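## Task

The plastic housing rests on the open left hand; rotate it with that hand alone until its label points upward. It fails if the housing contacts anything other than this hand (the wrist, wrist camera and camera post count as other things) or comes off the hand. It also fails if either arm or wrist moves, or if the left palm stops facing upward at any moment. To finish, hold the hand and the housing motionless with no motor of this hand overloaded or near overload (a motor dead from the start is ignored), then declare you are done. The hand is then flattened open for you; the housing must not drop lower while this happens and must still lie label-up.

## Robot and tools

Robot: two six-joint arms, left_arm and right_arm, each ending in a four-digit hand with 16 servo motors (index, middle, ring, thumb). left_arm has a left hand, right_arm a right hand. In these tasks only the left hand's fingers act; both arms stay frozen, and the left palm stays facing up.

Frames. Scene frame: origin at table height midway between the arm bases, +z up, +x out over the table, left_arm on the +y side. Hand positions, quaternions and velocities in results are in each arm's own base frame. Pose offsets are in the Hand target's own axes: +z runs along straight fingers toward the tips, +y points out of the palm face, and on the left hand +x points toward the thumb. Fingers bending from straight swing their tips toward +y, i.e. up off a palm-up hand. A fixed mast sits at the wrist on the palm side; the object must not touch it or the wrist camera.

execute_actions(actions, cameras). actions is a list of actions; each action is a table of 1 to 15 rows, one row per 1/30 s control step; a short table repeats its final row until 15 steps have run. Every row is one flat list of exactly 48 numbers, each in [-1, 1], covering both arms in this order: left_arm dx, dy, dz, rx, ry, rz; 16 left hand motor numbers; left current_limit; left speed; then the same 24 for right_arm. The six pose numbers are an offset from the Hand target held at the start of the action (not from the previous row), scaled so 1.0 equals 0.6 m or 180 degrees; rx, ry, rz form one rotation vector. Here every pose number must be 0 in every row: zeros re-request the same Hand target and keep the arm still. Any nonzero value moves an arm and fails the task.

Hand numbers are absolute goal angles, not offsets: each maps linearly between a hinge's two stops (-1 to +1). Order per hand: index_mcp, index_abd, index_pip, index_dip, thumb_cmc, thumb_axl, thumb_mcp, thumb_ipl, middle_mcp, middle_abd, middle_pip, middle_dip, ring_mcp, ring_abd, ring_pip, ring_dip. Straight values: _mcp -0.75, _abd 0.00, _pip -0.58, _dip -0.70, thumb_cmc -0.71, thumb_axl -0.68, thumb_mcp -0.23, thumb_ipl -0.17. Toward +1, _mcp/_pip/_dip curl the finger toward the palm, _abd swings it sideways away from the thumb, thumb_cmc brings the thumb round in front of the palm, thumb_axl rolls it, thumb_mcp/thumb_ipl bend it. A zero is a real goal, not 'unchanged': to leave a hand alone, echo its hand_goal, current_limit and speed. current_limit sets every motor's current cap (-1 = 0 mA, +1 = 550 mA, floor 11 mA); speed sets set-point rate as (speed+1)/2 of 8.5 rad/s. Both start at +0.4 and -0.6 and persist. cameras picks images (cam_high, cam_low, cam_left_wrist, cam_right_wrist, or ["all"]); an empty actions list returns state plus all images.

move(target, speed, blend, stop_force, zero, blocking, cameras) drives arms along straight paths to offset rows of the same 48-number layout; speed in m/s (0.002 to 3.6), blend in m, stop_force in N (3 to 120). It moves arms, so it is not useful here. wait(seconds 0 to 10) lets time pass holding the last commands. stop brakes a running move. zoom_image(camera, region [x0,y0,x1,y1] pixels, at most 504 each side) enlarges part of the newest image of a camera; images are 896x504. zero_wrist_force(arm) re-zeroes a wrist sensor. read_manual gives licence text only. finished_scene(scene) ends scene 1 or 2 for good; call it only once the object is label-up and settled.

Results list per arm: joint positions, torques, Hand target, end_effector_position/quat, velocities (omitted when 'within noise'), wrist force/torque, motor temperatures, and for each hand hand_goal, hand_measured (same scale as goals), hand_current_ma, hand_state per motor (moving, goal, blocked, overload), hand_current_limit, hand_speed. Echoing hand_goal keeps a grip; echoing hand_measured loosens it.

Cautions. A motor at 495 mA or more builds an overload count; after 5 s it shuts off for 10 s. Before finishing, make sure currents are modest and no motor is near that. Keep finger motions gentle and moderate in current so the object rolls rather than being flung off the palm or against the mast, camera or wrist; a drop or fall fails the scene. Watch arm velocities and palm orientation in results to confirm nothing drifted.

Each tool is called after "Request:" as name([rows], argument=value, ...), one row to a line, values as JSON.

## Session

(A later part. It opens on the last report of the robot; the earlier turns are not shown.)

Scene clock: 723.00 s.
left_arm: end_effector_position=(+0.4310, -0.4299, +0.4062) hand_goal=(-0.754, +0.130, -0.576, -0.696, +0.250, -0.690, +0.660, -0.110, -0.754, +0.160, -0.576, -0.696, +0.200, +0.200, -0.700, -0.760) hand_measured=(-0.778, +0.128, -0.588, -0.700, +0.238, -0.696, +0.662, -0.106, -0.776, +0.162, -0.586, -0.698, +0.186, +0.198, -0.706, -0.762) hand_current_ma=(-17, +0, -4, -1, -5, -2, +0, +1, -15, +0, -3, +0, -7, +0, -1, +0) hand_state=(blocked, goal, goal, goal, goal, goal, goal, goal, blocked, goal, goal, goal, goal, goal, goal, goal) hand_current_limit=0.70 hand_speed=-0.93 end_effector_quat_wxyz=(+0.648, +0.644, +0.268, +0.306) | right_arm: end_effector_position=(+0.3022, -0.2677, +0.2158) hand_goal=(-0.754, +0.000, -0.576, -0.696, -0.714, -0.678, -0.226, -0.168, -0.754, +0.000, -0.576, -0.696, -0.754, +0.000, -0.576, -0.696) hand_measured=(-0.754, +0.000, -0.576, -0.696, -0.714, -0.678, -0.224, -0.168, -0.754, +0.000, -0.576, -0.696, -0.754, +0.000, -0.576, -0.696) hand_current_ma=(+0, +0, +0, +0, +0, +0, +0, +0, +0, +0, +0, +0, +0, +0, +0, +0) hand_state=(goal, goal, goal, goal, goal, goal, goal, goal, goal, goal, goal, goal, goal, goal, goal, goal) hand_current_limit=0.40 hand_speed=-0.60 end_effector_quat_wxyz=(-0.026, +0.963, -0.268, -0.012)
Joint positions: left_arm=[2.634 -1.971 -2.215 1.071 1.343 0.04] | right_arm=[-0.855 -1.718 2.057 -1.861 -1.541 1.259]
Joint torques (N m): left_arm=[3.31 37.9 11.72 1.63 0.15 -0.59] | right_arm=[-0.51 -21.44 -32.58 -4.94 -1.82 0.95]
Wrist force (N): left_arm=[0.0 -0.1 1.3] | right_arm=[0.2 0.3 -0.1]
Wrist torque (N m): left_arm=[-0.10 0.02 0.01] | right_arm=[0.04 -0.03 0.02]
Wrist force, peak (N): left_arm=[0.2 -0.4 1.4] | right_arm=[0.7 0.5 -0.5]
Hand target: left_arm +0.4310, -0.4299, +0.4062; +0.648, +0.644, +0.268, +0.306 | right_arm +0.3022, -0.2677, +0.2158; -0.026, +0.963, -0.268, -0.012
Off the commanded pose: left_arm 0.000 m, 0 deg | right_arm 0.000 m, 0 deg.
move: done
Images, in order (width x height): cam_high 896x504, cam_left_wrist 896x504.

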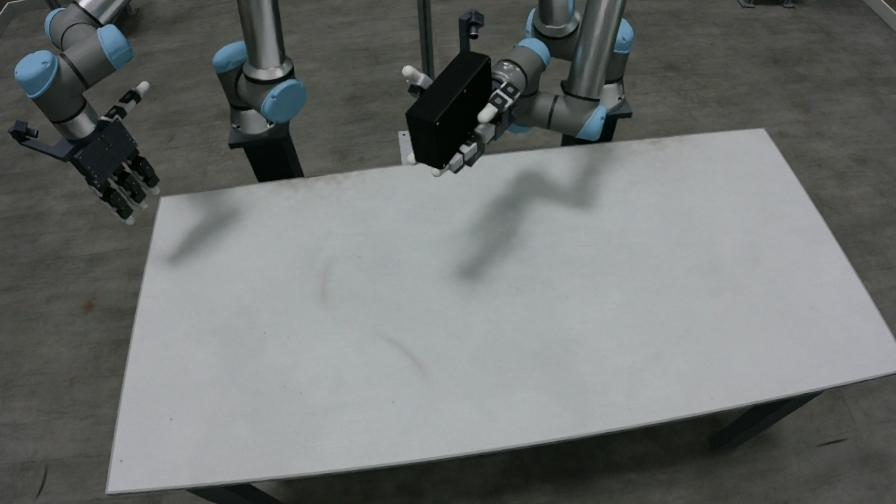

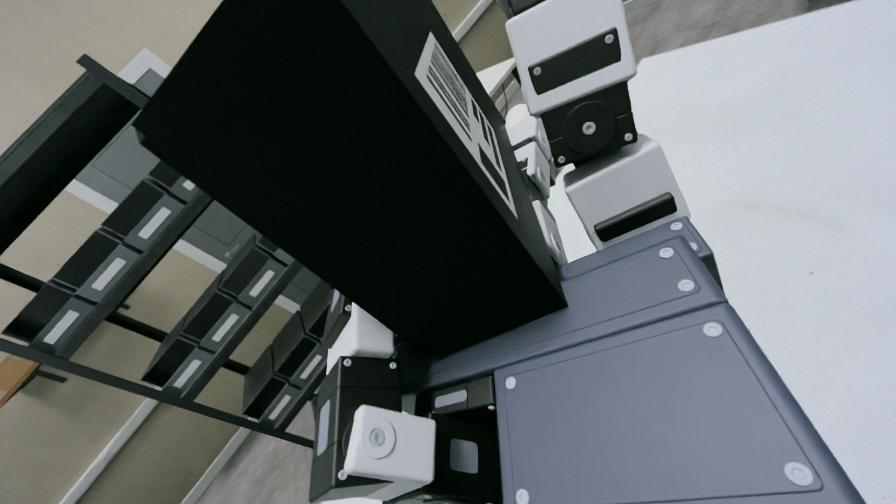

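Request:
move(target=[0,0,0,0,0,0,-0.754,0.25,-0.576,-0.696,0.4,-0.69,0.66,-0.11,-0.754,0.28,-0.576,-0.696,0.2,0.28,-0.7,-0.76,0.7,-0.94,0,0,0,0,0,0,-0.754,0,-0.576,-0.696,-0.714,-0.678,-0.226,-0.168,-0.754,0,-0.576,-0.696,-0.754,0,-0.576,-0.696,0.4,-0.6], cameras=["cam_left_wrist","cam_high"])

Request:
zoom_image(camera="cam_high", region=[370, 30, 550, 190])

Scene clock: 727.17 s.
left_arm: end_effector_position=(+0.4310, -0.4299, +0.4062) hand_goal=(-0.754, +0.250, -0.576, -0.696, +0.400, -0.690, +0.660, -0.110, -0.754, +0.280, -0.576, -0.696, +0.200, +0.280, -0.700, -0.760) hand_measured=(-0.778, +0.246, -0.588, -0.700, +0.390, -0.696, +0.662, -0.106, -0.776, +0.278, -0.586, -0.698, +0.186, +0.278, -0.706, -0.762) hand_current_ma=(-18, +0, -5, -1, -4, -2, +0, +1, -15, +0, -3, +0, -7, +0, -1, +0) hand_state=(blocked, goal, goal, goal, goal, goal, goal, goal, blocked, goal, goal, goal, goal, goal, goal, goal) hand_current_limit=0.70 hand_speed=-0.94 end_effector_quat_wxyz=(+0.648, +0.644, +0.268, +0.306) | right_arm: end_effector_position=(+0.3022, -0.2677, +0.2158) hand_goal=(-0.754, +0.000, -0.576, -0.696, -0.714, -0.678, -0.226, -0.168, -0.754, +0.000, -0.576, -0.696, -0.754, +0.000, -0.576, -0.696) hand_measured=(-0.754, +0.000, -0.576, -0.696, -0.714, -0.678, -0.224, -0.168, -0.754, +0.000, -0.576, -0.696, -0.754, +0.000, -0.576, -0.696) hand_current_ma=(+0, +0, +0, +0, +0, +0, +0, +0, +0, +0, +0, +0, +0, +0, +0, +0) hand_state=(goal, goal, goal, goal, goal, goal, goal, goal, goal, goal, goal, goal, goal, goal, goal, goal) hand_current_limit=0.40 hand_speed=-0.60 end_effector_quat_wxyz=(-0.026, +0.963, -0.268, -0.012)
Joint positions: left_arm=[2.634 -1.971 -2.215 1.071 1.343 0.04] | right_arm=[-0.855 -1.718 2.057 -1.861 -1.541 1.259]
Joint torques (N m): left_arm=[3.51 38.21 11.45 1.83 0.15 -0.53] | right_arm=[-0.34 -22.02 -31.83 -4.72 -1.77 1.21]
Wrist force (N): left_arm=[0.3 0.0 0.8] | right_arm=[0.1 0.2 -0.1]
Wrist torque (N m): left_arm=[-0.04 -0.02 0.06] | right_arm=[0.04 -0.01 0.01]
Wrist force, peak (N): left_arm=[0.3 -0.1 1.4] | right_arm=[0.4 0.8 0.2]
Hand target: left_arm +0.4310, -0.4299, +0.4062; +0.648, +0.644, +0.268, +0.306 | right_arm +0.3022, -0.2677, +0.2158; -0.026, +0.963, -0.268, -0.012
Off the commanded pose: left_arm 0.000 m, 0 deg | right_arm 0.000 m, 0 deg.
move: done
Images, in order (width x height): cam_high 896x504, cam_left_wrist 896x504.

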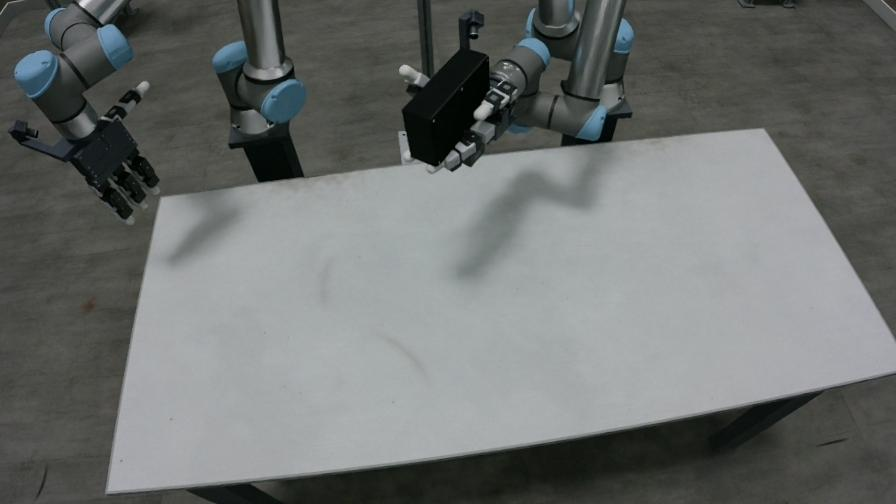

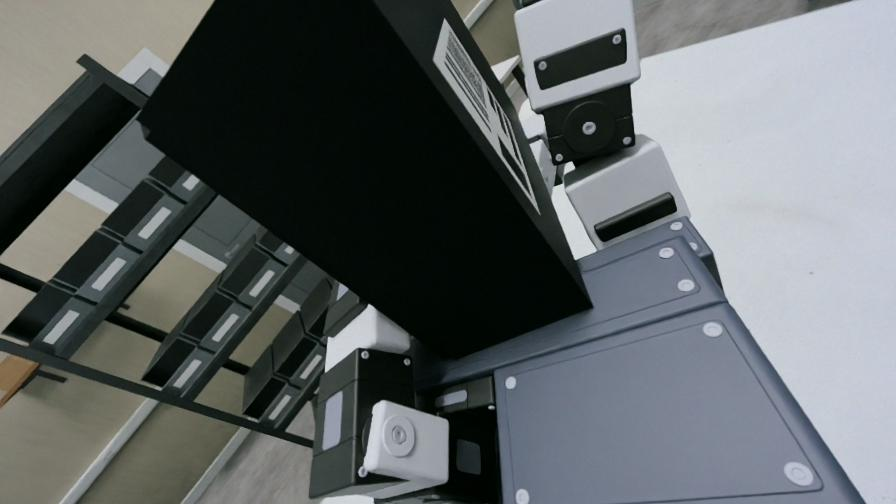

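Scaled by 2.800 from the camera's 896x504 image, which has a finer 1280x720 frame.

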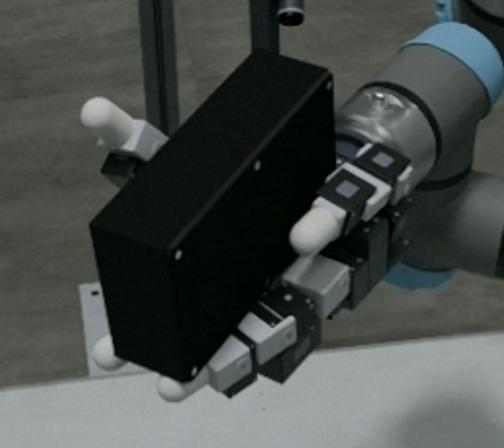

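Request:
move(target=[0,0,0,0,0,0,-0.754,0.38,-0.576,-0.696,0.56,-0.69,0.66,-0.11,-0.754,0.4,-0.576,-0.696,0.2,0.36,-0.7,-0.76,0.7,-0.94,0,0,0,0,0,0,-0.754,0,-0.576,-0.696,-0.714,-0.678,-0.226,-0.168,-0.754,0,-0.576,-0.696,-0.754,0,-0.576,-0.696,0.4,-0.6], cameras=["cam_left_wrist","cam_high"])

Request:
zoom_image(camera="cam_high", region=[370, 30, 550, 190])

Scene clock: 731.73 s.
left_arm: end_effector_position=(+0.4310, -0.4299, +0.4062) hand_goal=(-0.754, +0.380, -0.576, -0.696, +0.560, -0.690, +0.660, -0.110, -0.754, +0.400, -0.576, -0.696, +0.200, +0.360, -0.700, -0.760) hand_measured=(-0.778, +0.366, -0.588, -0.700, +0.530, -0.696, +0.662, -0.106, -0.776, +0.400, -0.586, -0.698, +0.186, +0.358, -0.706, -0.762) hand_current_ma=(-18, -5, -5, -1, -25, -2, +0, +1, -15, +0, -3, +0, -7, +0, -1, +0) hand_state=(blocked, goal, goal, goal, blocked, goal, goal, goal, blocked, goal, goal, goal, goal, goal, goal, goal) hand_current_limit=0.70 hand_speed=-0.94 end_effector_quat_wxyz=(+0.648, +0.644, +0.268, +0.306) | right_arm: end_effector_position=(+0.3022, -0.2677, +0.2158) hand_goal=(-0.754, +0.000, -0.576, -0.696, -0.714, -0.678, -0.226, -0.168, -0.754, +0.000, -0.576, -0.696, -0.754, +0.000, -0.576, -0.696) hand_measured=(-0.754, +0.000, -0.576, -0.696, -0.714, -0.678, -0.224, -0.168, -0.754, +0.000, -0.576, -0.696, -0.754, +0.000, -0.576, -0.696) hand_current_ma=(+0, +0, +0, +0, +0, +0, +0, +0, +0, +0, +0, +0, +0, +0, +0, +0) hand_state=(goal, goal, goal, goal, goal, goal, goal, goal, goal, goal, goal, goal, goal, goal, goal, goal) hand_current_limit=0.40 hand_speed=-0.60 end_effector_quat_wxyz=(-0.026, +0.963, -0.268, -0.012)
Joint positions: left_arm=[2.634 -1.971 -2.215 1.071 1.343 0.04] | right_arm=[-0.855 -1.718 2.057 -1.861 -1.541 1.259]
Joint torques (N m): left_arm=[3.18 37.81 12.03 1.85 0.15 -0.69] | right_arm=[-0.75 -21.57 -32.69 -4.92 -2.04 1.24]
Wrist force (N): left_arm=[0.0 0.0 1.1] | right_arm=[0.2 0.5 -0.3]
Wrist torque (N m): left_arm=[-0.09 0.01 0.06] | right_arm=[0.08 -0.02 0.01]
Wrist force, peak (N): left_arm=[0.2 0.0 1.5] | right_arm=[0.4 0.7 0.0]
Hand target: left_arm +0.4310, -0.4299, +0.4062; +0.648, +0.644, +0.268, +0.306 | right_arm +0.3022, -0.2677, +0.2158; -0.026, +0.963, -0.268, -0.012
Off the commanded pose: left_arm 0.000 m, 0 deg | right_arm 0.000 m, 0 deg.
move: done
Images, in order (width x height): cam_high 896x504, cam_left_wrist 896x504.

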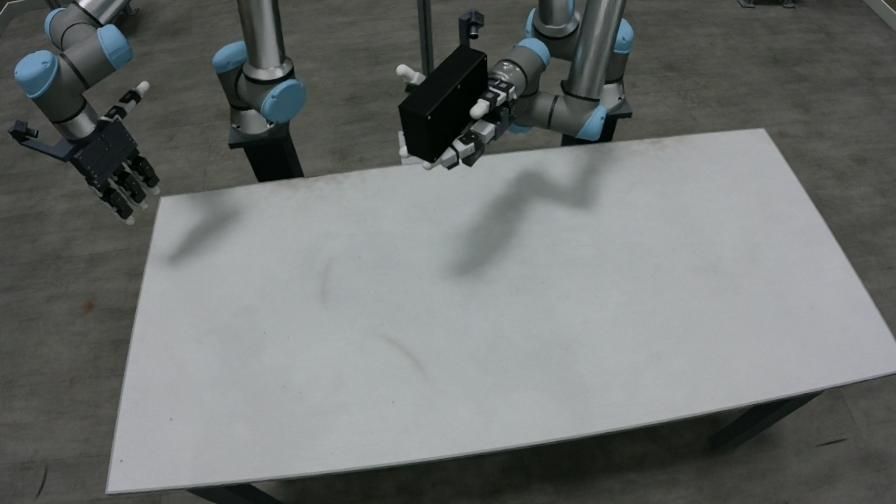

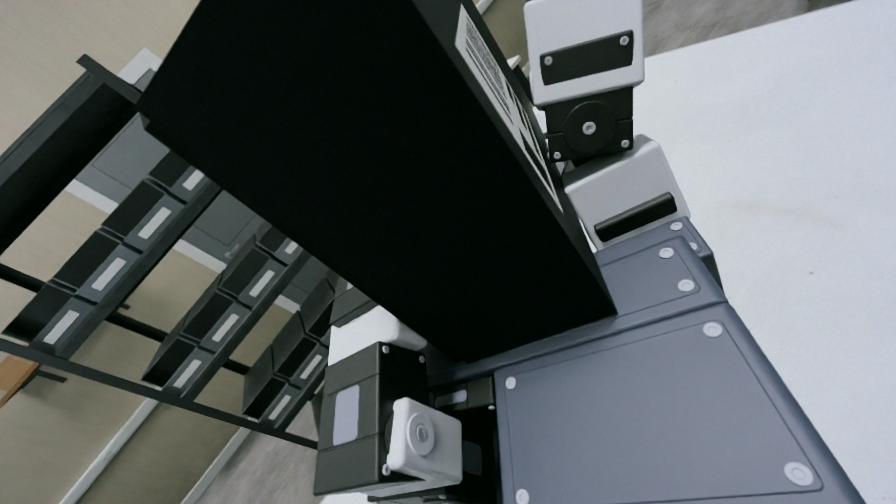

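Scaled by 2.800 from the camera's 896x504 image, which has a finer 1280x720 frame.

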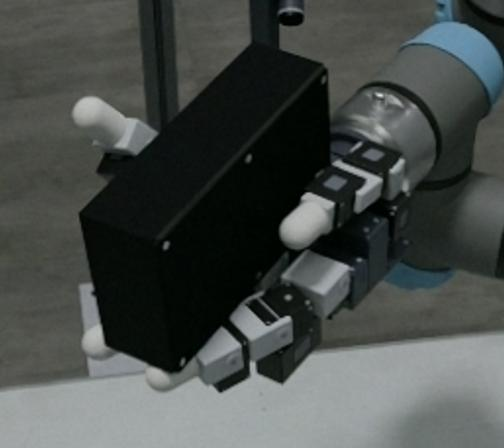

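Request:
move([
  [0,0,0,0,0,0,-0.754,0.38,-0.576,-0.696,0.53,-0.69,0.66,-0.11,-0.754,0.4,-0.576,-0.696,0.42,0.36,-0.64,-0.74,0.7,-0.85,0,0,0,0,0,0,-0.754,0,-0.576,-0.696,-0.714,-0.678,-0.226,-0.168,-0.754,0,-0.576,-0.696,-0.754,0,-0.576,-0.696,0.4,-0.6],
  [0,0,0,0,0,0,-0.754,0.38,-0.576,-0.696,0.4,-0.69,0.66,-0.11,-0.754,0.4,-0.576,-0.696,0.42,0.14,-0.64,-0.74,0.7,-0.93,0,0,0,0,0,0,-0.754,0,-0.576,-0.696,-0.714,-0.678,-0.226,-0.168,-0.754,0,-0.576,-0.696,-0.754,0,-0.576,-0.696,0.4,-0.6],
], cameras=["cam_left_wrist","cam_high"])

Request:
zoom_image(camera="cam_high", region=[370, 30, 550, 190])

Scene clock: 745.17 s.
left_arm: end_effector_position=(+0.4310, -0.4299, +0.4062) hand_goal=(-0.754, +0.380, -0.576, -0.696, +0.400, -0.690, +0.660, -0.110, -0.754, +0.400, -0.576, -0.696, +0.420, +0.140, -0.640, -0.740) hand_measured=(-0.778, +0.368, -0.588, -0.700, +0.402, -0.694, +0.662, -0.106, -0.776, +0.400, -0.586, -0.698, +0.410, +0.146, -0.644, -0.742) hand_current_ma=(-18, -4, -5, -1, +0, -1, +0, +1, -15, +0, -3, +0, -4, +1, -1, +0) hand_state=(blocked, goal, goal, goal, goal, goal, goal, goal, blocked, goal, goal, goal, goal, goal, goal, goal) hand_current_limit=0.70 hand_speed=-0.93 end_effector_quat_wxyz=(+0.648, +0.644, +0.268, +0.306) | right_arm: end_effector_position=(+0.3022, -0.2677, +0.2158) hand_goal=(-0.754, +0.000, -0.576, -0.696, -0.714, -0.678, -0.226, -0.168, -0.754, +0.000, -0.576, -0.696, -0.754, +0.000, -0.576, -0.696) hand_measured=(-0.754, +0.000, -0.576, -0.696, -0.714, -0.678, -0.224, -0.168, -0.754, +0.000, -0.576, -0.696, -0.754, +0.000, -0.576, -0.696) hand_current_ma=(+0, +0, +0, +0, +0, +0, +0, +0, +0, +0, +0, +0, +0, +0, +0, +0) hand_state=(goal, goal, goal, goal, goal, goal, goal, goal, goal, goal, goal, goal, goal, goal, goal, goal) hand_current_limit=0.40 hand_speed=-0.60 end_effector_quat_wxyz=(-0.026, +0.963, -0.268, -0.012)
Joint positions: left_arm=[2.634 -1.971 -2.215 1.071 1.343 0.04] | right_arm=[-0.855 -1.718 2.057 -1.861 -1.541 1.259]
Joint torques (N m): left_arm=[2.82 37.39 11.53 1.96 0.13 -0.49] | right_arm=[0.26 -21.34 -31.55 -4.84 -1.7 1.19]
Wrist force (N): left_arm=[0.2 0.0 1.1] | right_arm=[0.3 0.6 -0.3]
Wrist torque (N m): left_arm=[-0.11 0.00 0.06] | right_arm=[0.09 -0.03 0.03]
Wrist force, peak (N): left_arm=[0.1 0.0 1.5] | right_arm=[0.6 0.7 -0.1]
Hand target: left_arm +0.4310, -0.4299, +0.4062; +0.648, +0.644, +0.268, +0.306 | right_arm +0.3022, -0.2677, +0.2158; -0.026, +0.963, -0.268, -0.012
Off the commanded pose: left_arm 0.000 m, 0 deg | right_arm 0.000 m, 0 deg.
move: done
Images, in order (width x height): cam_high 896x504, cam_left_wrist 896x504.

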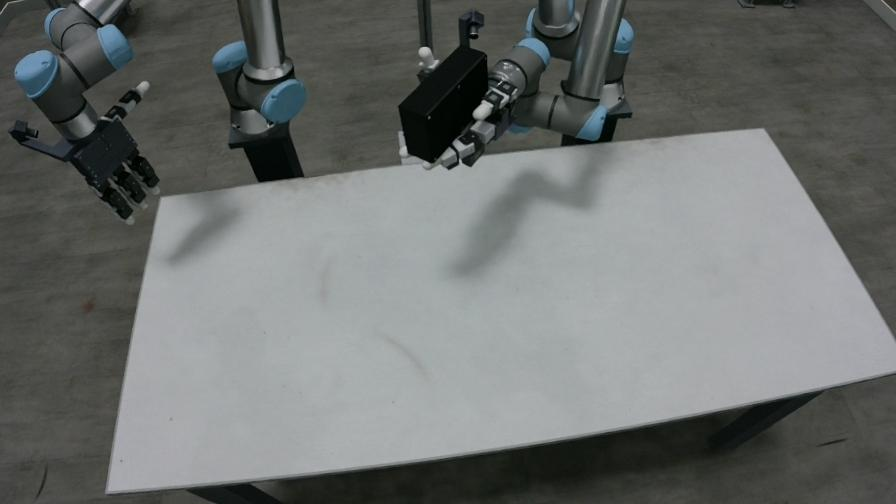

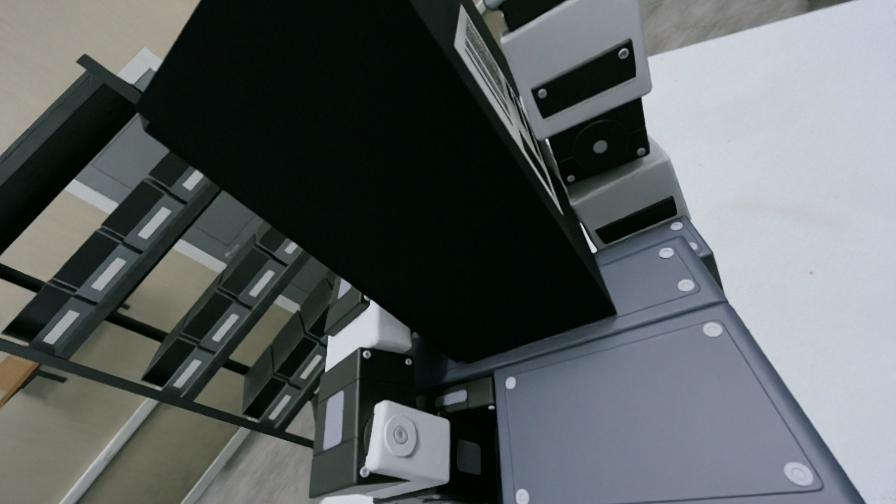

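Scaled by 2.800 from the camera's 896x504 image, which has a finer 1280x720 frame.

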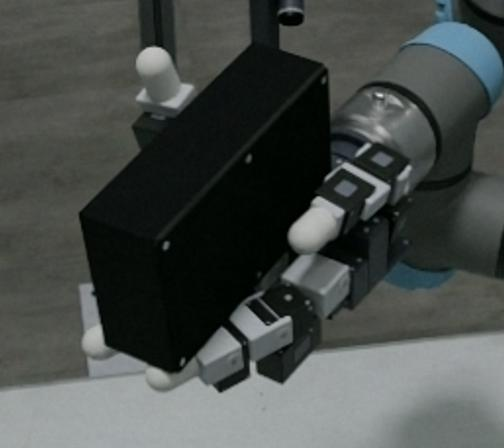

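Request:
move(target=[0,0,0,0,0,0,-0.754,0.38,-0.576,-0.696,0.2,-0.69,0.66,-0.11,-0.754,0.4,-0.576,-0.696,0.44,-0.12,-0.62,-0.74,0.7,-0.94,0,0,0,0,0,0,-0.754,0,-0.576,-0.696,-0.714,-0.678,-0.226,-0.168,-0.754,0,-0.576,-0.696,-0.754,0,-0.576,-0.696,0.4,-0.6], cameras=["cam_left_wrist","cam_high"])

Request:
zoom_image(camera="cam_high", region=[370, 30, 550, 190])

Scene clock: 750.37 s.
left_arm: end_effector_position=(+0.4310, -0.4299, +0.4062) hand_goal=(-0.754, +0.380, -0.576, -0.696, +0.200, -0.690, +0.660, -0.110, -0.754, +0.400, -0.576, -0.696, +0.440, -0.120, -0.620, -0.740) hand_measured=(-0.778, +0.372, -0.588, -0.700, +0.200, -0.694, +0.662, -0.106, -0.776, +0.400, -0.586, -0.698, +0.432, -0.100, -0.624, -0.742) hand_current_ma=(-18, -2, -5, -1, +0, -1, +0, +1, -15, +0, -3, +0, -3, +10, -1, +0) hand_state=(blocked, goal, goal, goal, goal, goal, goal, goal, blocked, goal, goal, goal, goal, blocked, goal, goal) hand_current_limit=0.70 hand_speed=-0.94 end_effector_quat_wxyz=(+0.648, +0.644, +0.268, +0.306) | right_arm: end_effector_position=(+0.3022, -0.2677, +0.2158) hand_goal=(-0.754, +0.000, -0.576, -0.696, -0.714, -0.678, -0.226, -0.168, -0.754, +0.000, -0.576, -0.696, -0.754, +0.000, -0.576, -0.696) hand_measured=(-0.754, +0.000, -0.576, -0.696, -0.714, -0.678, -0.224, -0.168, -0.754, +0.000, -0.576, -0.696, -0.754, +0.000, -0.576, -0.696) hand_current_ma=(+0, +0, +0, +0, +0, +0, +0, +0, +0, +0, +0, +0, +0, +0, +0, +0) hand_state=(goal, goal, goal, goal, goal, goal, goal, goal, goal, goal, goal, goal, goal, goal, goal, goal) hand_current_limit=0.40 hand_speed=-0.60 end_effector_quat_wxyz=(-0.026, +0.963, -0.268, -0.012)
Joint positions: left_arm=[2.634 -1.971 -2.215 1.071 1.343 0.04] | right_arm=[-0.855 -1.718 2.057 -1.861 -1.541 1.259]
Joint torques (N m): left_arm=[2.5 37.79 12.19 1.79 0.03 -0.51] | right_arm=[0.31 -21.55 -31.51 -4.82 -1.84 1.01]
Wrist force (N): left_arm=[0.1 0.0 1.1] | right_arm=[0.4 0.3 0.1]
Wrist torque (N m): left_arm=[-0.10 0.00 0.04] | right_arm=[0.02 -0.05 0.04]
Wrist force, peak (N): left_arm=[0.2 0.0 1.5] | right_arm=[0.6 0.6 0.1]
Hand target: left_arm +0.4310, -0.4299, +0.4062; +0.648, +0.644, +0.268, +0.306 | right_arm +0.3022, -0.2677, +0.2158; -0.026, +0.963, -0.268, -0.012
Off the commanded pose: left_arm 0.000 m, 0 deg | right_arm 0.000 m, 0 deg.
move: done
Images, in order (width x height): cam_high 896x504, cam_left_wrist 896x504.

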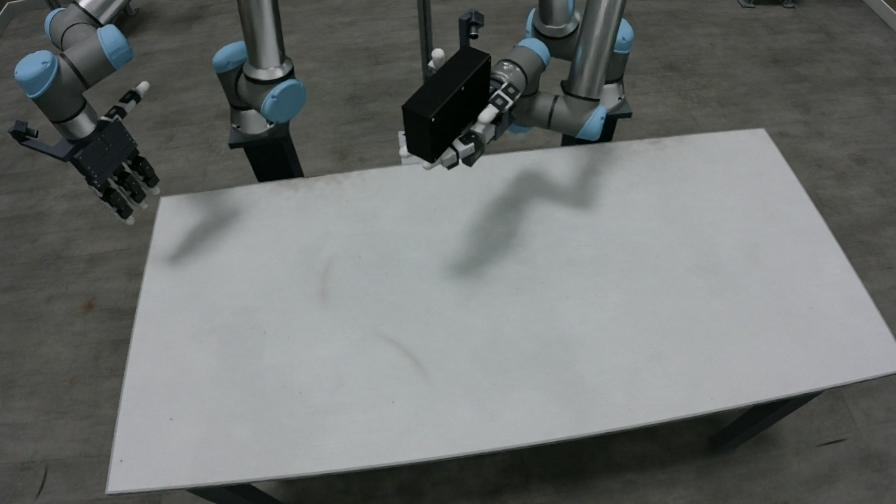

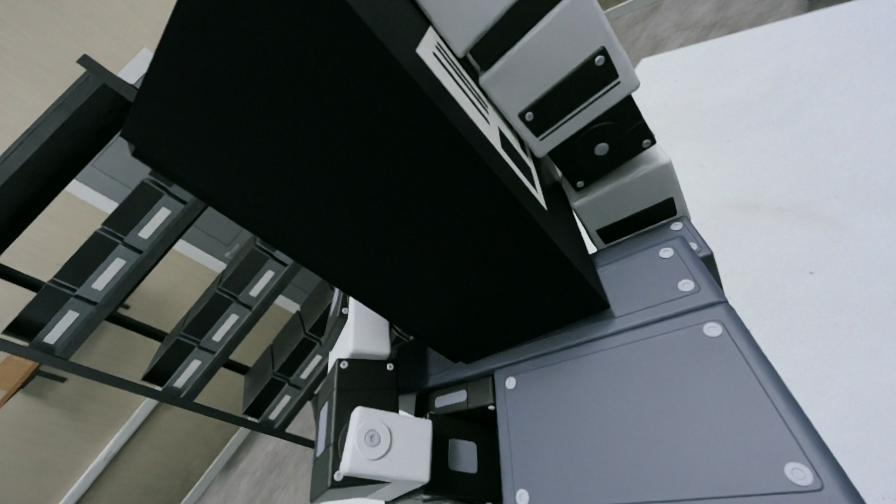

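Scaled by 2.800 from the camera's 896x504 image, which has a finer 1280x720 frame.

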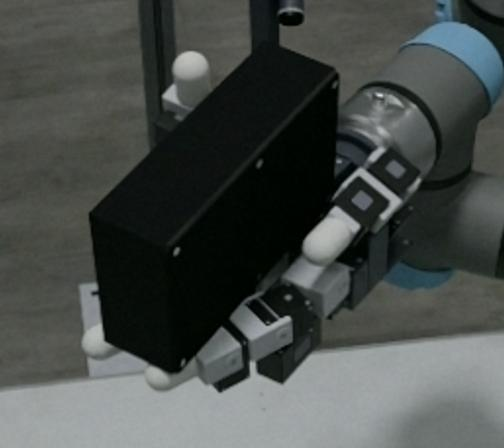

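Request:
move(target=[0,0,0,0,0,0,-0.754,0.38,-0.576,-0.696,0.16,-0.69,0.66,-0.11,-0.754,0.4,-0.576,-0.696,0.46,-0.4,-0.62,-0.74,0.7,-0.94,0,0,0,0,0,0,-0.754,0,-0.576,-0.696,-0.714,-0.678,-0.226,-0.168,-0.754,0,-0.576,-0.696,-0.754,0,-0.576,-0.696,0.4,-0.6], cameras=["cam_left_wrist","cam_high"])

Request:
zoom_image(camera="cam_high", region=[370, 30, 550, 190])

Scene clock: 754.53 s.
left_arm: end_effector_position=(+0.4310, -0.4299, +0.4062) hand_goal=(-0.754, +0.380, -0.576, -0.696, +0.160, -0.690, +0.660, -0.110, -0.754, +0.400, -0.576, -0.696, +0.460, -0.400, -0.620, -0.740) hand_measured=(-0.778, +0.376, -0.588, -0.700, +0.160, -0.694, +0.662, -0.106, -0.776, +0.400, -0.586, -0.698, +0.452, -0.390, -0.624, -0.742) hand_current_ma=(-18, -1, -5, -1, +0, -1, +0, +1, -15, +0, -3, +0, -2, +3, -1, +0) hand_state=(blocked, goal, goal, goal, goal, goal, goal, goal, blocked, goal, goal, goal, goal, goal, goal, goal) hand_current_limit=0.70 hand_speed=-0.94 end_effector_quat_wxyz=(+0.648, +0.644, +0.268, +0.306) | right_arm: end_effector_position=(+0.3022, -0.2677, +0.2158) hand_goal=(-0.754, +0.000, -0.576, -0.696, -0.714, -0.678, -0.226, -0.168, -0.754, +0.000, -0.576, -0.696, -0.754, +0.000, -0.576, -0.696) hand_measured=(-0.754, +0.000, -0.576, -0.696, -0.714, -0.678, -0.224, -0.168, -0.754, +0.000, -0.576, -0.696, -0.754, +0.000, -0.576, -0.696) hand_current_ma=(+0, +0, +0, +0, +0, +0, +0, +0, +0, +0, +0, +0, +0, +0, +0, +0) hand_state=(goal, goal, goal, goal, goal, goal, goal, goal, goal, goal, goal, goal, goal, goal, goal, goal) hand_current_limit=0.40 hand_speed=-0.60 end_effector_quat_wxyz=(-0.026, +0.963, -0.268, -0.012)
Joint positions: left_arm=[2.634 -1.971 -2.215 1.071 1.343 0.04] | right_arm=[-0.855 -1.718 2.057 -1.861 -1.541 1.259]
Joint torques (N m): left_arm=[2.55 37.46 11.56 1.93 0.07 -0.36] | right_arm=[1.27 -21.49 -29.91 -4.69 -1.72 1.2]
Wrist force (N): left_arm=[-0.1 0.2 1.1] | right_arm=[0.1 0.6 0.1]
Wrist torque (N m): left_arm=[-0.06 0.03 -0.02] | right_arm=[0.06 -0.01 0.01]
Wrist force, peak (N): left_arm=[0.0 -0.1 1.5] | right_arm=[0.6 0.7 0.0]
Hand target: left_arm +0.4310, -0.4299, +0.4062; +0.648, +0.644, +0.268, +0.306 | right_arm +0.3022, -0.2677, +0.2158; -0.026, +0.963, -0.268, -0.012
Off the commanded pose: left_arm 0.000 m, 0 deg | right_arm 0.000 m, 0 deg.
move: done
Images, in order (width x height): cam_high 896x504, cam_left_wrist 896x504.

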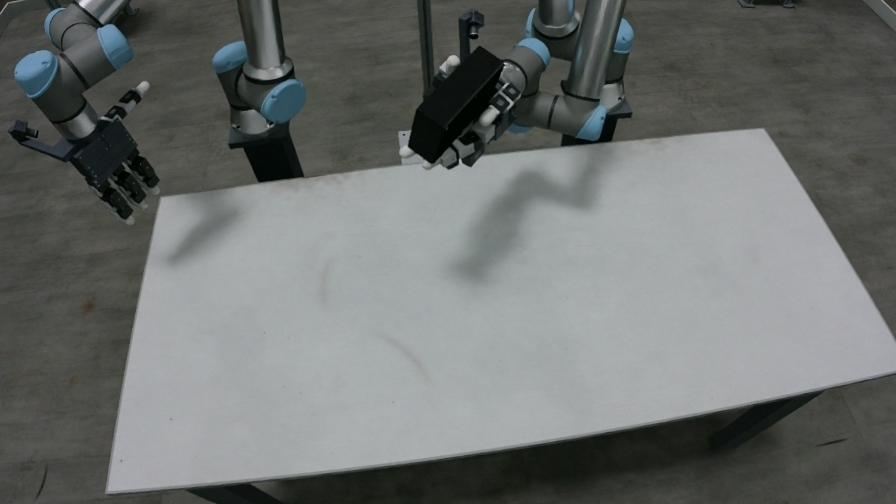

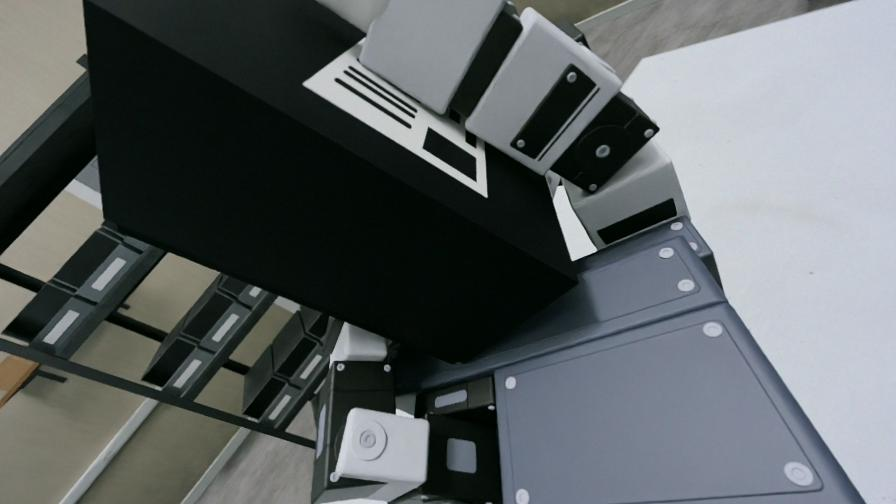

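Scaled by 2.800 from the camera's 896x504 image, which has a finer 1280x720 frame.

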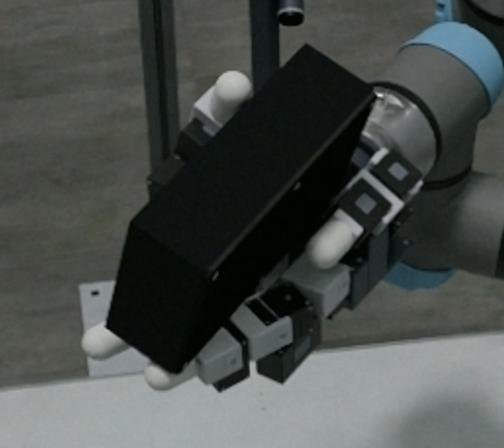

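Request:
move(target=[0,0,0,0,0,0,-0.754,0.38,-0.576,-0.696,0.14,-0.69,0.66,-0.11,-0.754,0.4,-0.576,-0.696,0.47,-0.6,-0.62,-0.74,0.7,-0.94,0,0,0,0,0,0,-0.754,0,-0.576,-0.696,-0.714,-0.678,-0.226,-0.168,-0.754,0,-0.576,-0.696,-0.754,0,-0.576,-0.696,0.4,-0.6], cameras=["cam_left_wrist","cam_high"])

Request:
zoom_image(camera="cam_high", region=[370, 30, 550, 190])

Scene clock: 759.57 s.
left_arm: end_effector_position=(+0.4310, -0.4299, +0.4062) hand_goal=(-0.754, +0.380, -0.576, -0.696, +0.140, -0.690, +0.660, -0.110, -0.754, +0.400, -0.576, -0.696, +0.470, -0.600, -0.620, -0.740) hand_measured=(-0.778, +0.376, -0.588, -0.700, +0.138, -0.694, +0.662, -0.106, -0.776, +0.400, -0.586, -0.698, +0.464, -0.590, -0.624, -0.742) hand_current_ma=(-18, +0, -5, -1, +0, -1, +1, +1, -15, +0, -3, +0, -2, +3, -1, +0) hand_state=(blocked, goal, goal, goal, goal, goal, goal, goal, blocked, goal, goal, goal, goal, goal, goal, goal) hand_current_limit=0.70 hand_speed=-0.94 end_effector_quat_wxyz=(+0.648, +0.644, +0.268, +0.306) | right_arm: end_effector_position=(+0.3022, -0.2677, +0.2158) hand_goal=(-0.754, +0.000, -0.576, -0.696, -0.714, -0.678, -0.226, -0.168, -0.754, +0.000, -0.576, -0.696, -0.754, +0.000, -0.576, -0.696) hand_measured=(-0.754, +0.000, -0.576, -0.696, -0.714, -0.678, -0.224, -0.168, -0.754, +0.000, -0.576, -0.696, -0.754, +0.000, -0.576, -0.696) hand_current_ma=(+0, +0, +0, +0, +0, +0, +0, +0, +0, +0, +0, +0, +0, +0, +0, +0) hand_state=(goal, goal, goal, goal, goal, goal, goal, goal, goal, goal, goal, goal, goal, goal, goal, goal) hand_current_limit=0.40 hand_speed=-0.60 end_effector_quat_wxyz=(-0.026, +0.963, -0.268, -0.012)
Joint positions: left_arm=[2.634 -1.971 -2.215 1.071 1.343 0.04] | right_arm=[-0.855 -1.718 2.057 -1.861 -1.541 1.259]
Joint torques (N m): left_arm=[2.63 37.27 11.53 2.09 0.08 -0.4] | right_arm=[-0.21 -20.92 -29.23 -4.8 -1.48 1.1]
Wrist force (N): left_arm=[0.1 0.0 1.1] | right_arm=[0.3 0.4 0.0]
Wrist torque (N m): left_arm=[-0.09 0.00 -0.01] | right_arm=[0.06 -0.04 0.03]
Wrist force, peak (N): left_arm=[0.3 -0.1 1.5] | right_arm=[0.3 0.7 0.3]
Hand target: left_arm +0.4310, -0.4299, +0.4062; +0.648, +0.644, +0.268, +0.306 | right_arm +0.3022, -0.2677, +0.2158; -0.026, +0.963, -0.268, -0.012
Off the commanded pose: left_arm 0.000 m, 0 deg | right_arm 0.000 m, 0 deg.
move: done
Images, in order (width x height): cam_high 896x504, cam_left_wrist 896x504.

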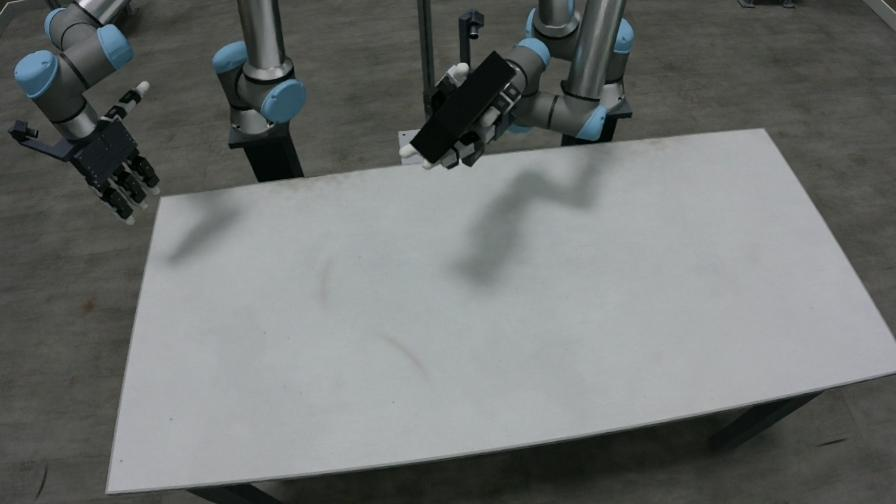

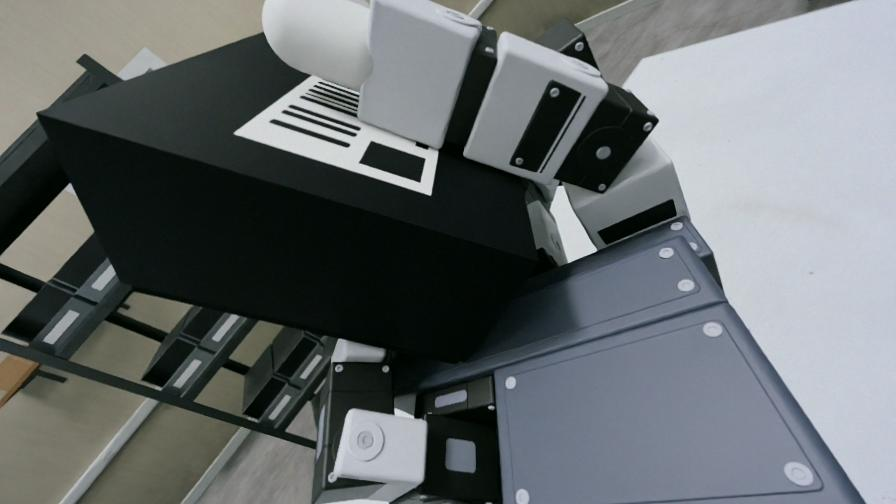

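Scaled by 2.800 from the camera's 896x504 image, which has a finer 1280x720 frame.

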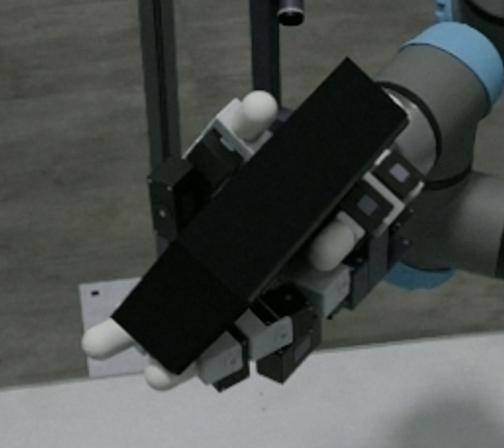

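Request:
move(target=[0,0,0,0,0,0,-0.754,0.38,-0.576,-0.696,0.14,-0.69,0.66,-0.11,-0.754,0.4,-0.576,-0.696,0.47,-0.78,-0.6,-0.74,0.7,-0.95,0,0,0,0,0,0,-0.754,0,-0.576,-0.696,-0.714,-0.678,-0.226,-0.168,-0.754,0,-0.576,-0.696,-0.754,0,-0.576,-0.696,0.4,-0.6], cameras=["cam_left_wrist","cam_high"])

Request:
zoom_image(camera="cam_high", region=[370, 30, 550, 190])

Scene clock: 764.97 s.
left_arm: end_effector_position=(+0.4310, -0.4299, +0.4062) hand_goal=(-0.754, +0.380, -0.576, -0.696, +0.140, -0.690, +0.660, -0.110, -0.754, +0.400, -0.576, -0.696, +0.470, -0.780, -0.600, -0.740) hand_measured=(-0.786, +0.376, -0.590, -0.700, +0.120, -0.710, +0.668, -0.106, -0.776, +0.400, -0.586, -0.698, +0.460, -0.636, -0.608, -0.742) hand_current_ma=(-28, +0, -7, -1, -11, -17, +4, +1, -15, +0, -3, +0, -4, +296, -3, +0) hand_state=(blocked, goal, goal, goal, goal, blocked, goal, goal, blocked, goal, goal, goal, goal, blocked, goal, goal) hand_current_limit=0.70 hand_speed=-0.95 end_effector_quat_wxyz=(+0.648, +0.644, +0.268, +0.306) | right_arm: end_effector_position=(+0.3022, -0.2677, +0.2158) hand_goal=(-0.754, +0.000, -0.576, -0.696, -0.714, -0.678, -0.226, -0.168, -0.754, +0.000, -0.576, -0.696, -0.754, +0.000, -0.576, -0.696) hand_measured=(-0.754, +0.000, -0.576, -0.696, -0.714, -0.678, -0.224, -0.168, -0.754, +0.000, -0.576, -0.696, -0.754, +0.000, -0.576, -0.696) hand_current_ma=(+0, +0, +0, +0, +0, +0, +0, +0, +0, +0, +0, +0, +0, +0, +0, +0) hand_state=(goal, goal, goal, goal, goal, goal, goal, goal, goal, goal, goal, goal, goal, goal, goal, goal) hand_current_limit=0.40 hand_speed=-0.60 end_effector_quat_wxyz=(-0.026, +0.963, -0.268, -0.012)
Joint positions: left_arm=[2.634 -1.971 -2.215 1.071 1.343 0.04] | right_arm=[-0.855 -1.718 2.057 -1.861 -1.541 1.259]
Joint torques (N m): left_arm=[2.21 37.57 11.67 2.16 0.06 -0.29] | right_arm=[-0.15 -21.18 -30.36 -4.74 -1.98 1.14]
Wrist force (N): left_arm=[0.1 -0.2 1.3] | right_arm=[0.6 0.5 -0.4]
Wrist torque (N m): left_arm=[-0.14 0.01 -0.02] | right_arm=[0.10 -0.05 0.05]
Wrist force, peak (N): left_arm=[-0.2 0.0 1.5] | right_arm=[0.5 0.7 0.1]
Hand target: left_arm +0.4310, -0.4299, +0.4062; +0.648, +0.644, +0.268, +0.306 | right_arm +0.3022, -0.2677, +0.2158; -0.026, +0.963, -0.268, -0.012
Off the commanded pose: left_arm 0.000 m, 0 deg | right_arm 0.000 m, 0 deg.
move: done
Images, in order (width x height): cam_high 896x504, cam_left_wrist 896x504.

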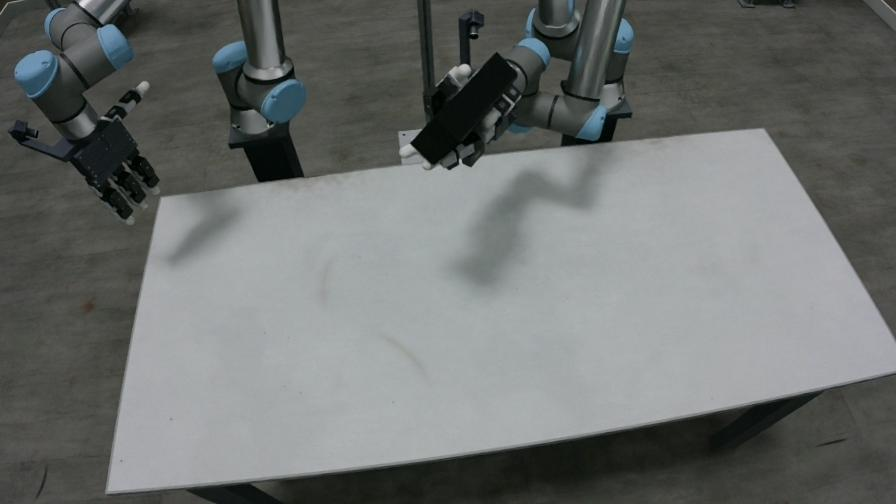

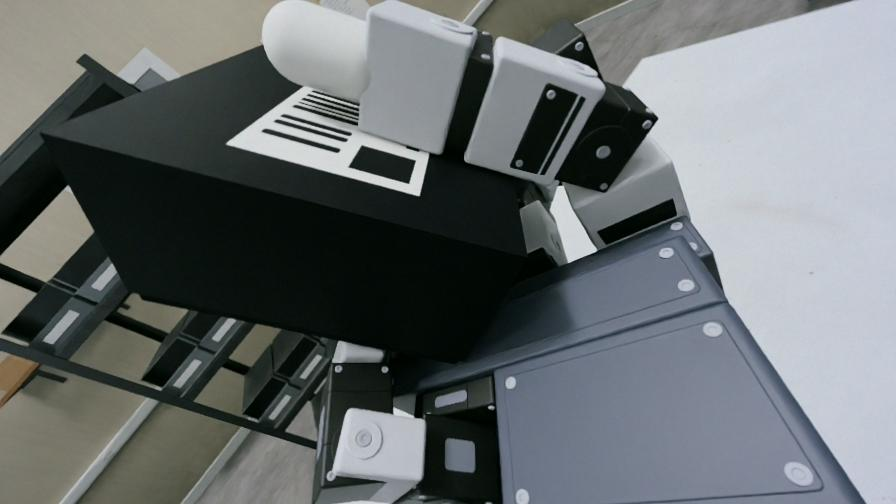

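Scaled by 2.800 from the camera's 896x504 image, which has a finer 1280x720 frame.

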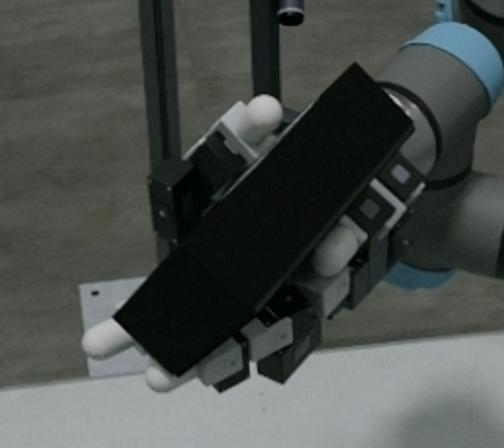

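Request:
move(target=[0,0,0,0,0,0,-0.754,0.38,-0.576,-0.696,0.0,-0.69,0.66,-0.11,-0.754,0.4,-0.576,-0.696,0.47,-0.6,-0.6,-0.74,0.7,-0.95,0,0,0,0,0,0,-0.754,0,-0.576,-0.696,-0.714,-0.678,-0.226,-0.168,-0.754,0,-0.576,-0.696,-0.754,0,-0.576,-0.696,0.4,-0.6], cameras=["cam_left_wrist","cam_high"])

Request:
zoom_image(camera="cam_high", region=[370, 30, 550, 190])

Scene clock: 771.07 s.
left_arm: end_effector_position=(+0.4310, -0.4299, +0.4062) hand_goal=(-0.754, +0.380, -0.576, -0.696, +0.000, -0.690, +0.660, -0.110, -0.754, +0.400, -0.576, -0.696, +0.470, -0.600, -0.600, -0.740) hand_measured=(-0.786, +0.378, -0.590, -0.700, -0.006, -0.700, +0.668, -0.106, -0.776, +0.400, -0.586, -0.698, +0.464, -0.608, -0.604, -0.742) hand_current_ma=(-29, +0, -7, -1, -1, -5, +4, +1, -15, +0, -3, +0, -2, -2, -1, +0) hand_state=(blocked, goal, goal, goal, goal, goal, goal, goal, blocked, goal, goal, goal, goal, goal, goal, goal) hand_current_limit=0.70 hand_speed=-0.95 end_effector_quat_wxyz=(+0.648, +0.644, +0.268, +0.306) | right_arm: end_effector_position=(+0.3022, -0.2677, +0.2158) hand_goal=(-0.754, +0.000, -0.576, -0.696, -0.714, -0.678, -0.226, -0.168, -0.754, +0.000, -0.576, -0.696, -0.754, +0.000, -0.576, -0.696) hand_measured=(-0.754, +0.000, -0.576, -0.696, -0.714, -0.678, -0.224, -0.168, -0.754, +0.000, -0.576, -0.696, -0.754, +0.000, -0.576, -0.696) hand_current_ma=(+0, +0, +0, +0, +0, +0, +0, +0, +0, +0, +0, +0, +0, +0, +0, +0) hand_state=(goal, goal, goal, goal, goal, goal, goal, goal, goal, goal, goal, goal, goal, goal, goal, goal) hand_current_limit=0.40 hand_speed=-0.60 end_effector_quat_wxyz=(-0.026, +0.963, -0.268, -0.012)
Joint positions: left_arm=[2.634 -1.971 -2.215 1.071 1.343 0.04] | right_arm=[-0.855 -1.718 2.057 -1.861 -1.541 1.259]
Joint torques (N m): left_arm=[1.85 37.74 11.45 2.18 0.06 -0.2] | right_arm=[0.48 -20.87 -31.73 -4.69 -2.02 1.18]
Wrist force (N): left_arm=[0.2 -0.1 1.2] | right_arm=[0.2 0.6 0.0]
Wrist torque (N m): left_arm=[-0.12 0.00 -0.04] | right_arm=[0.07 -0.03 0.02]
Wrist force, peak (N): left_arm=[0.2 0.2 1.5] | right_arm=[0.6 0.7 0.3]
Hand target: left_arm +0.4310, -0.4299, +0.4062; +0.648, +0.644, +0.268, +0.306 | right_arm +0.3022, -0.2677, +0.2158; -0.026, +0.963, -0.268, -0.012
Off the commanded pose: left_arm 0.000 m, 0 deg | right_arm 0.000 m, 0 deg.
move: done
Images, in order (width x height): cam_high 896x504, cam_left_wrist 896x504.

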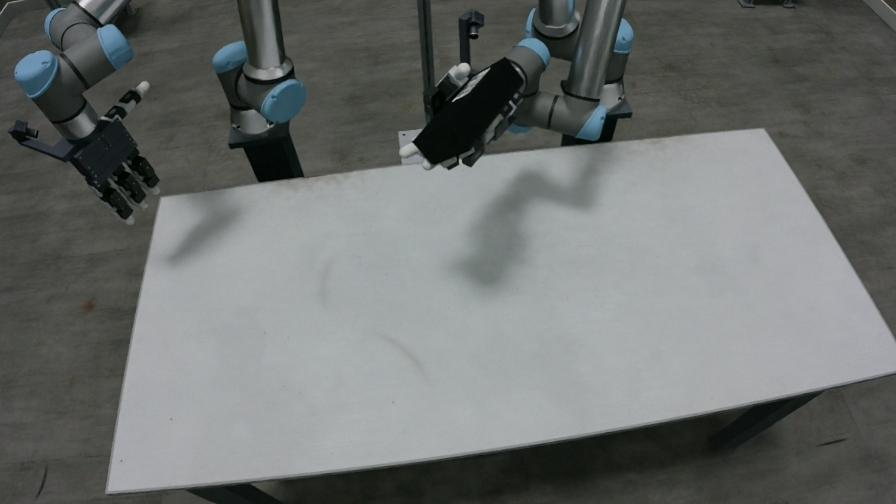

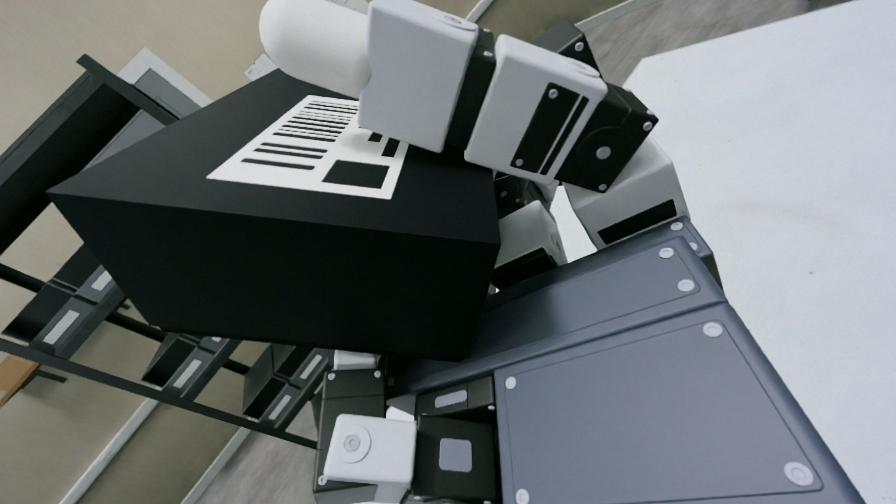

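Scaled by 2.800 from the camera's 896x504 image, which has a finer 1280x720 frame.

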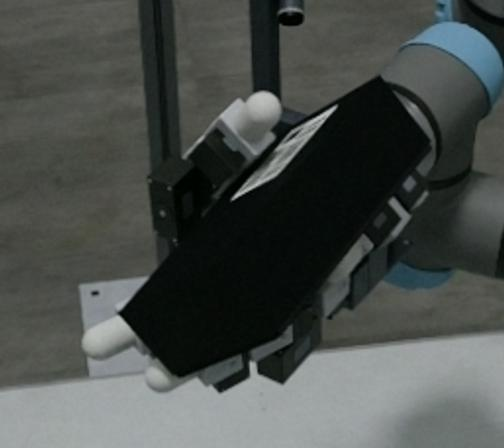

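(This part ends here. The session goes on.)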